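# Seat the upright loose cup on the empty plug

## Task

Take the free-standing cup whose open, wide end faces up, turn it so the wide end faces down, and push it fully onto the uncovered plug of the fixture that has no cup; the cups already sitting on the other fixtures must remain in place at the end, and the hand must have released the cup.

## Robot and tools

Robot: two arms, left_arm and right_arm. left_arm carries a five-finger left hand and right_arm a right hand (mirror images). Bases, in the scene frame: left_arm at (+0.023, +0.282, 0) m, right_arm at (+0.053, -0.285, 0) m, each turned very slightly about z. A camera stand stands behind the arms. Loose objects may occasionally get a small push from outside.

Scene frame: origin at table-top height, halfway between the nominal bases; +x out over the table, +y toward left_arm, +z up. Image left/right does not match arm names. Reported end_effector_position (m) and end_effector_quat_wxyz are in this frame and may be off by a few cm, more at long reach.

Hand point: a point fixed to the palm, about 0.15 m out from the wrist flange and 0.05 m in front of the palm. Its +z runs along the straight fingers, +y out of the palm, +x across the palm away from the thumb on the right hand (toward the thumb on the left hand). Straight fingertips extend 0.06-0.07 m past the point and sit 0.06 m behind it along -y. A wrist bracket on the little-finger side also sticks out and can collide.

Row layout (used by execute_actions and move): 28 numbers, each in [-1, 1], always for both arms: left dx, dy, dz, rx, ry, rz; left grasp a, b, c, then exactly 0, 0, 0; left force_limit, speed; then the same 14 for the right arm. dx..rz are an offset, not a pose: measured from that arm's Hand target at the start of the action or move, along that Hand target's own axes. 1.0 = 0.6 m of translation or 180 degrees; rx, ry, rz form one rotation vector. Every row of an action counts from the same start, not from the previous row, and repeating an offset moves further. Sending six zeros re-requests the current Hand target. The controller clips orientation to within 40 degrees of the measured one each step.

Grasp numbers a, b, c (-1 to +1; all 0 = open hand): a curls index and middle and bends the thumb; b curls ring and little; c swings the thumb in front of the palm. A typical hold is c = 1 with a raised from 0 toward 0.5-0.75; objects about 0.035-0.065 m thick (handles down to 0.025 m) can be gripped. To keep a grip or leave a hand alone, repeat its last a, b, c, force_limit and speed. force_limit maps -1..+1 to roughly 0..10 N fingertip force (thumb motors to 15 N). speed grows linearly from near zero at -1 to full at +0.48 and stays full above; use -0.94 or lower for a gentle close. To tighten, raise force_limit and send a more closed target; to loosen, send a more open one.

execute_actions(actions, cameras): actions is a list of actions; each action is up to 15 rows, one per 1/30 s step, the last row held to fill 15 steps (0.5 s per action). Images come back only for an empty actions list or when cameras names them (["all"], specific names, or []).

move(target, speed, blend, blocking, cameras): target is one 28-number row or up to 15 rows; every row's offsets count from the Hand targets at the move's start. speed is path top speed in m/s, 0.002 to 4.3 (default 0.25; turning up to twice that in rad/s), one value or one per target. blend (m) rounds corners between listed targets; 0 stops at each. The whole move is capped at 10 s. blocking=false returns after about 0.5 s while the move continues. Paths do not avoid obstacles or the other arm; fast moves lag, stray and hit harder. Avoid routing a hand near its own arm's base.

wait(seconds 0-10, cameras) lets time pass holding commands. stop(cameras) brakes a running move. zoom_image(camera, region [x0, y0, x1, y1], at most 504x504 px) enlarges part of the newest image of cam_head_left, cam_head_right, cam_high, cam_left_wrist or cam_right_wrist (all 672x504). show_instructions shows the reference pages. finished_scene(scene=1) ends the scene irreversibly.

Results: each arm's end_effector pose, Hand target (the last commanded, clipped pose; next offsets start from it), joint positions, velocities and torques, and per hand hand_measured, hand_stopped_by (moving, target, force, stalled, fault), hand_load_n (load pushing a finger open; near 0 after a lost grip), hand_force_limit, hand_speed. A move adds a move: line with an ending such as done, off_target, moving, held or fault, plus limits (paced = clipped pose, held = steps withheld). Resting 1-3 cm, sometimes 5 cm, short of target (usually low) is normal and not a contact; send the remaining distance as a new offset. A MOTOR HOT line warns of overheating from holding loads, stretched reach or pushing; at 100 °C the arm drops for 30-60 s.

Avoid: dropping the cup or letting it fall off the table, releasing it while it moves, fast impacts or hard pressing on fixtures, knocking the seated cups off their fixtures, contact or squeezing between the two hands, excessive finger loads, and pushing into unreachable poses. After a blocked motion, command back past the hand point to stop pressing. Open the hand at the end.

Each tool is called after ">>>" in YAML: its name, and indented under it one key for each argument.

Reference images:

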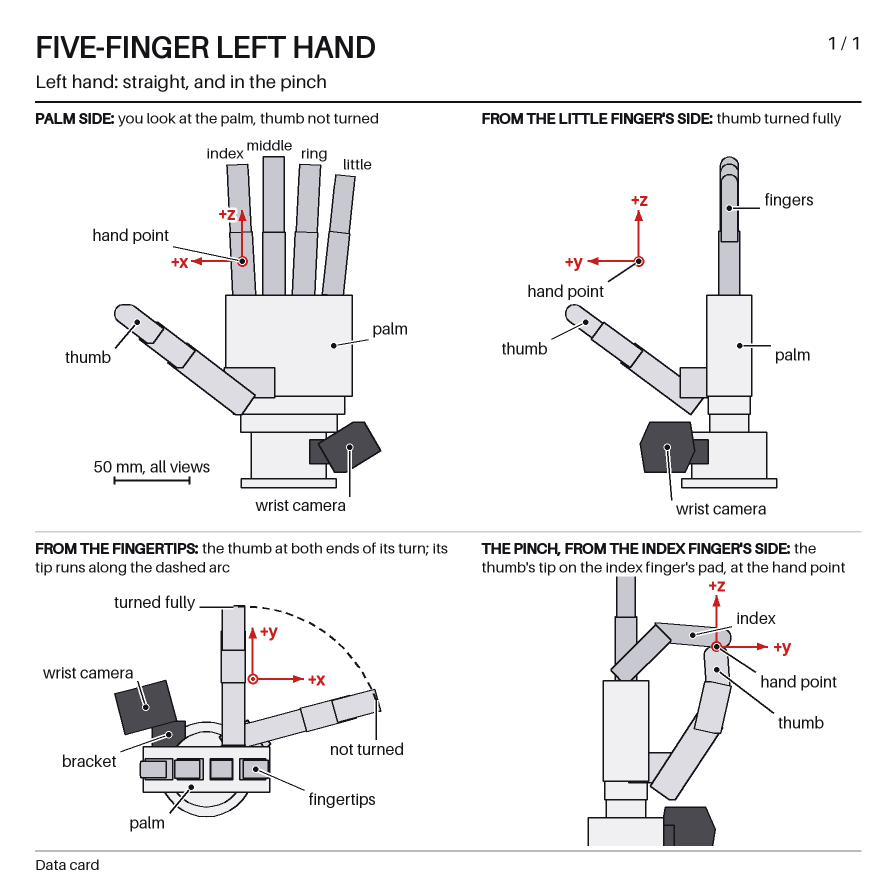

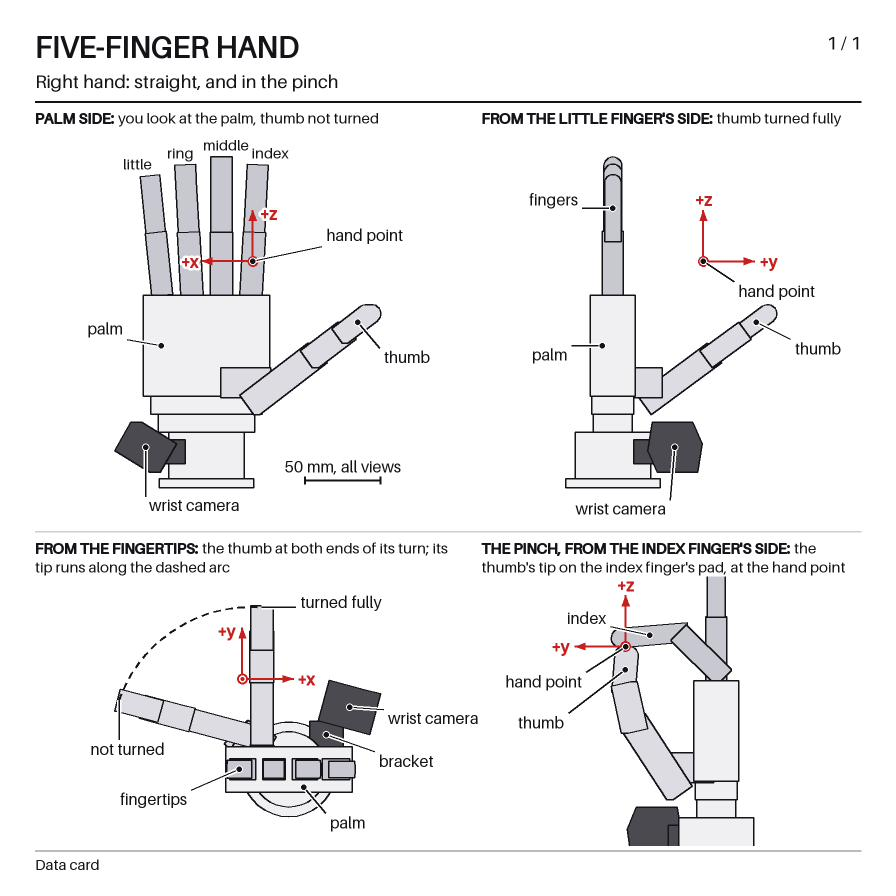

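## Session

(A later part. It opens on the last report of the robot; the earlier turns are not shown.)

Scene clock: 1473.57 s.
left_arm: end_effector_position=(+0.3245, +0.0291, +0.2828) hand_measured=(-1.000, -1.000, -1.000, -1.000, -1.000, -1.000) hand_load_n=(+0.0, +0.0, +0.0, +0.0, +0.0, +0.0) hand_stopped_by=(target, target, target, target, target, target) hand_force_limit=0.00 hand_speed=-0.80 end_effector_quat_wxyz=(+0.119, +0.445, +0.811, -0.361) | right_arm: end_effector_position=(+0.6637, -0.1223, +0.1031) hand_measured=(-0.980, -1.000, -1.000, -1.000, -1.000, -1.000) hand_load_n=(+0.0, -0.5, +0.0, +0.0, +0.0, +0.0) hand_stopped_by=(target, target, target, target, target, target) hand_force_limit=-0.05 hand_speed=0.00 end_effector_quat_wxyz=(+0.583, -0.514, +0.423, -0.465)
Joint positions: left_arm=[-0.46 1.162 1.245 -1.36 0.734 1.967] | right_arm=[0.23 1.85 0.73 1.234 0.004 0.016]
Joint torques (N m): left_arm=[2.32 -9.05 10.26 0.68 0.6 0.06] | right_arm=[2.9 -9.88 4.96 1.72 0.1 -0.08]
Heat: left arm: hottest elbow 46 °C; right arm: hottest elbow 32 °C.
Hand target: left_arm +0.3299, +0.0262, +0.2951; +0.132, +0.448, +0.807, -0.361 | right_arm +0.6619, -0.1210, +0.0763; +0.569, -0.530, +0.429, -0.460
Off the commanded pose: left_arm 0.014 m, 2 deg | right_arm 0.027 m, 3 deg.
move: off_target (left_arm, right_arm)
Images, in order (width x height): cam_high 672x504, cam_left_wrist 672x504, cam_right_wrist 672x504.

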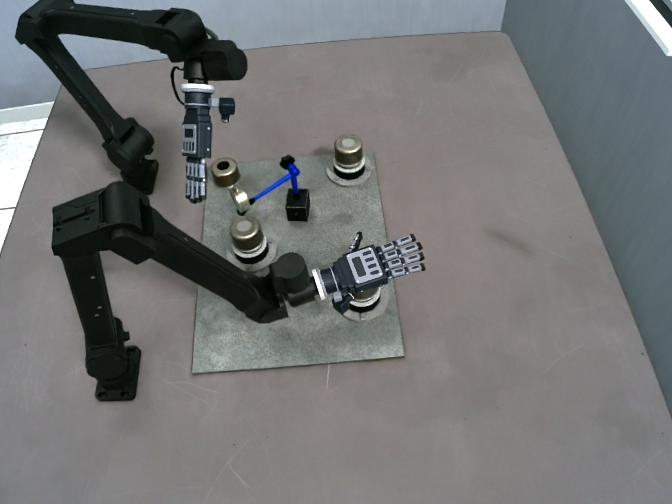

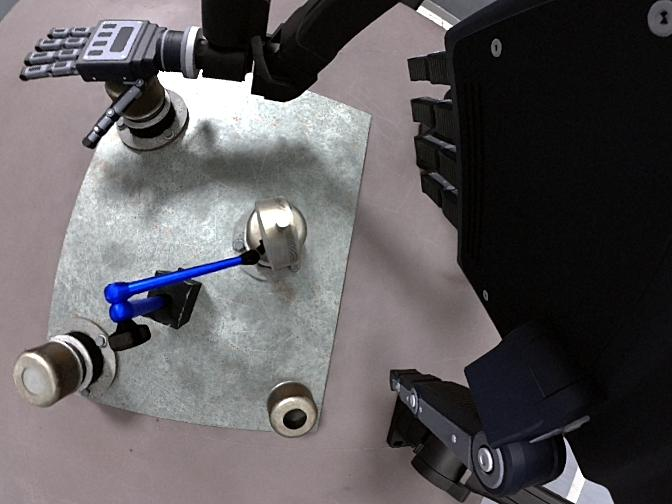

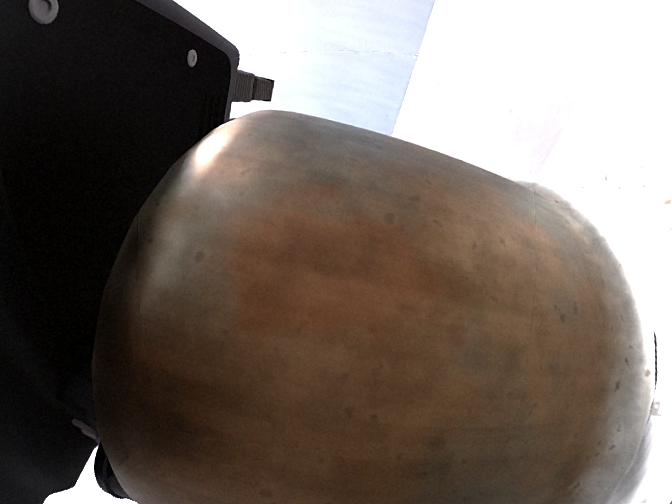

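>>> move:
  target: [0,0,0,0,0,0, 0,0,0,0,0,0, 0,-0.8, 0,-0.2328,0.0163,0,0,0, -0.2,0,0,0,0,0, -0.05,0]
  speed: 0.12
  cameras: ["all"]

>>> zoom_image:
  camera: "cam_left_wrist"
  region: [70, 10, 270, 160]

>>> zoom_image:
  camera: "cam_right_wrist"
  region: [300, 100, 672, 500]

>>> zoom_image:
  camera: "cam_high"
  region: [200, 120, 420, 340]

Scene clock: 1489.43 s.
left_arm: end_effector_position=(+0.3245, +0.0291, +0.2828) hand_measured=(-1.000, -1.000, -1.000, -1.000, -1.000, -1.000) hand_load_n=(+0.0, +0.0, +0.0, +0.0, +0.0, -0.5) hand_stopped_by=(target, target, target, target, target, target) hand_force_limit=0.00 hand_speed=-0.80 end_effector_quat_wxyz=(+0.119, +0.445, +0.811, -0.361) | right_arm: end_effector_position=(+0.6499, -0.1255, +0.1901) hand_measured=(-0.980, -1.000, -1.000, -1.000, -1.000, -1.000) hand_load_n=(+0.0, +0.0, +0.0, +0.5, +0.0, +0.0) hand_stopped_by=(target, target, target, target, target, target) hand_force_limit=-0.05 hand_speed=0.00 end_effector_quat_wxyz=(+0.560, -0.538, +0.444, -0.447)
Joint positions: left_arm=[-0.46 1.162 1.245 -1.36 0.734 1.967] | right_arm=[0.23 1.534 0.754 0.807 0.004 0.015]
Joint torques (N m): left_arm=[2.37 -8.88 10.24 0.64 0.61 0.06] | right_arm=[2.9 -12.34 10.69 1.46 0.12 -0.08]
Heat: left arm: hottest elbow 46 °C; right arm: hottest elbow 31 °C.
Hand target: left_arm +0.3299, +0.0262, +0.2951; +0.132, +0.448, +0.807, -0.361 | right_arm +0.6618, -0.1211, +0.2164; +0.569, -0.530, +0.429, -0.460
Off the commanded pose: left_arm 0.014 m, 2 deg | right_arm 0.029 m, 3 deg.
move: off_target (left_arm, right_arm)

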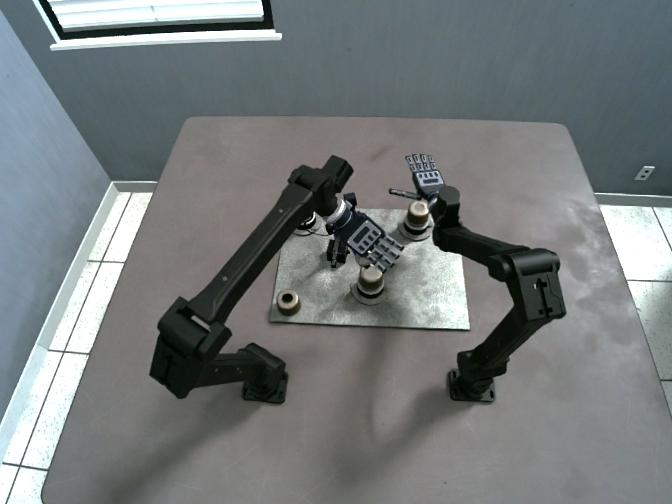

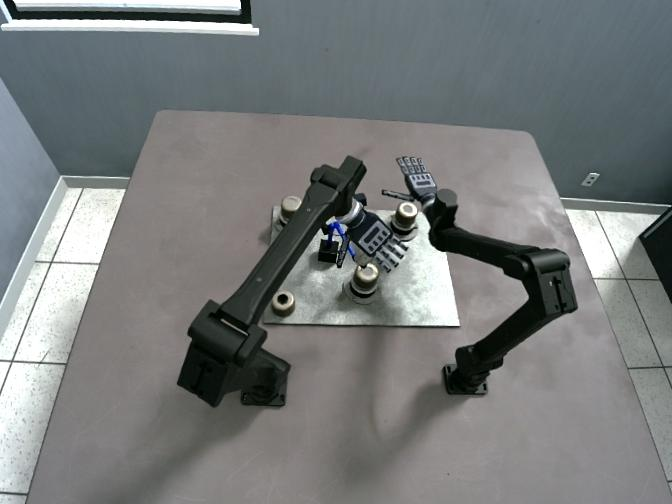

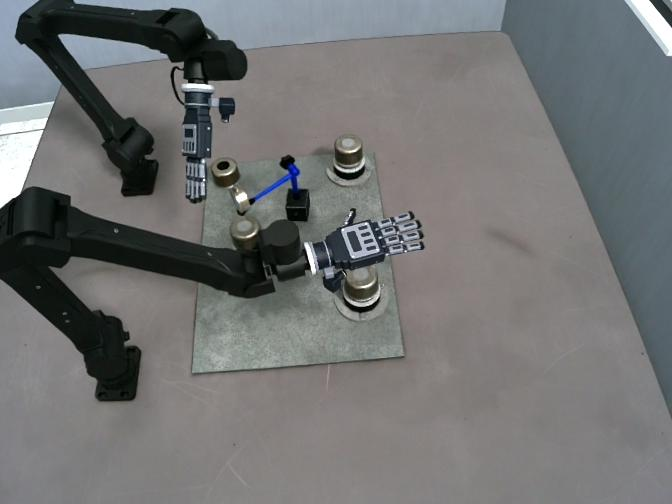

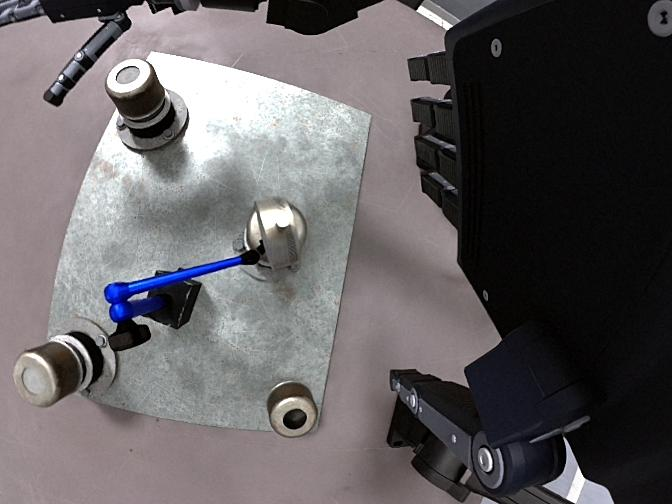

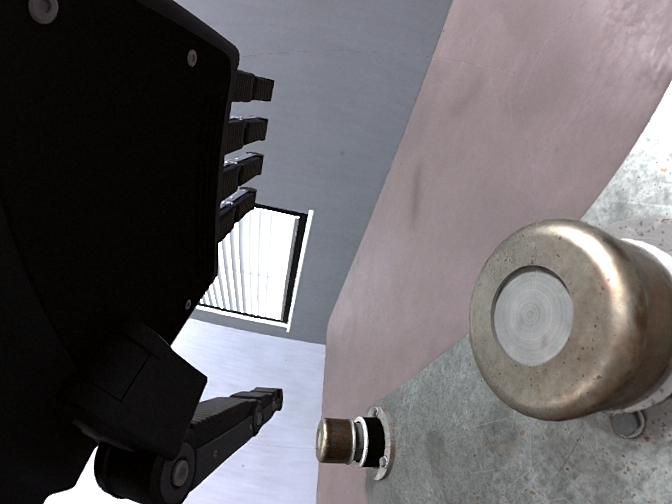

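Scaled by 2.520 from the camera's 672x504 image, which has a finer 960x720 frame.

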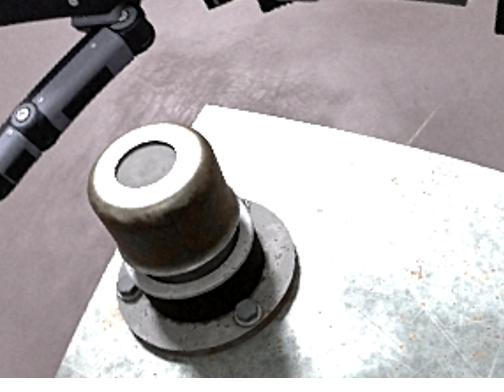

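Scaled by 1.260 from the camera's 672x504 image, which has a finer 960x720 frame.

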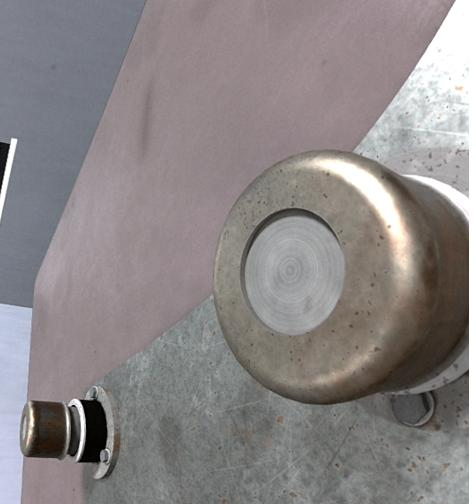

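Scaled by 2.291.

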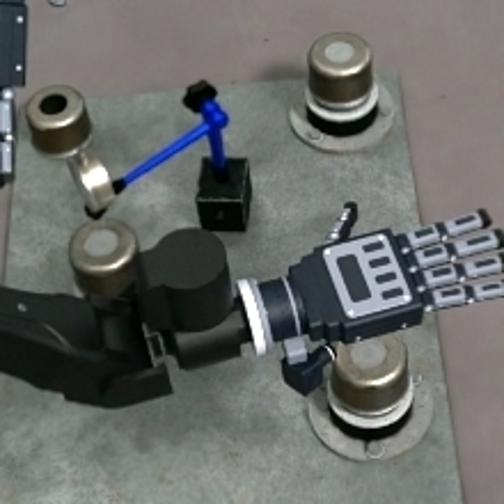

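>>> finished_scene:

The scene is finished: the task was done.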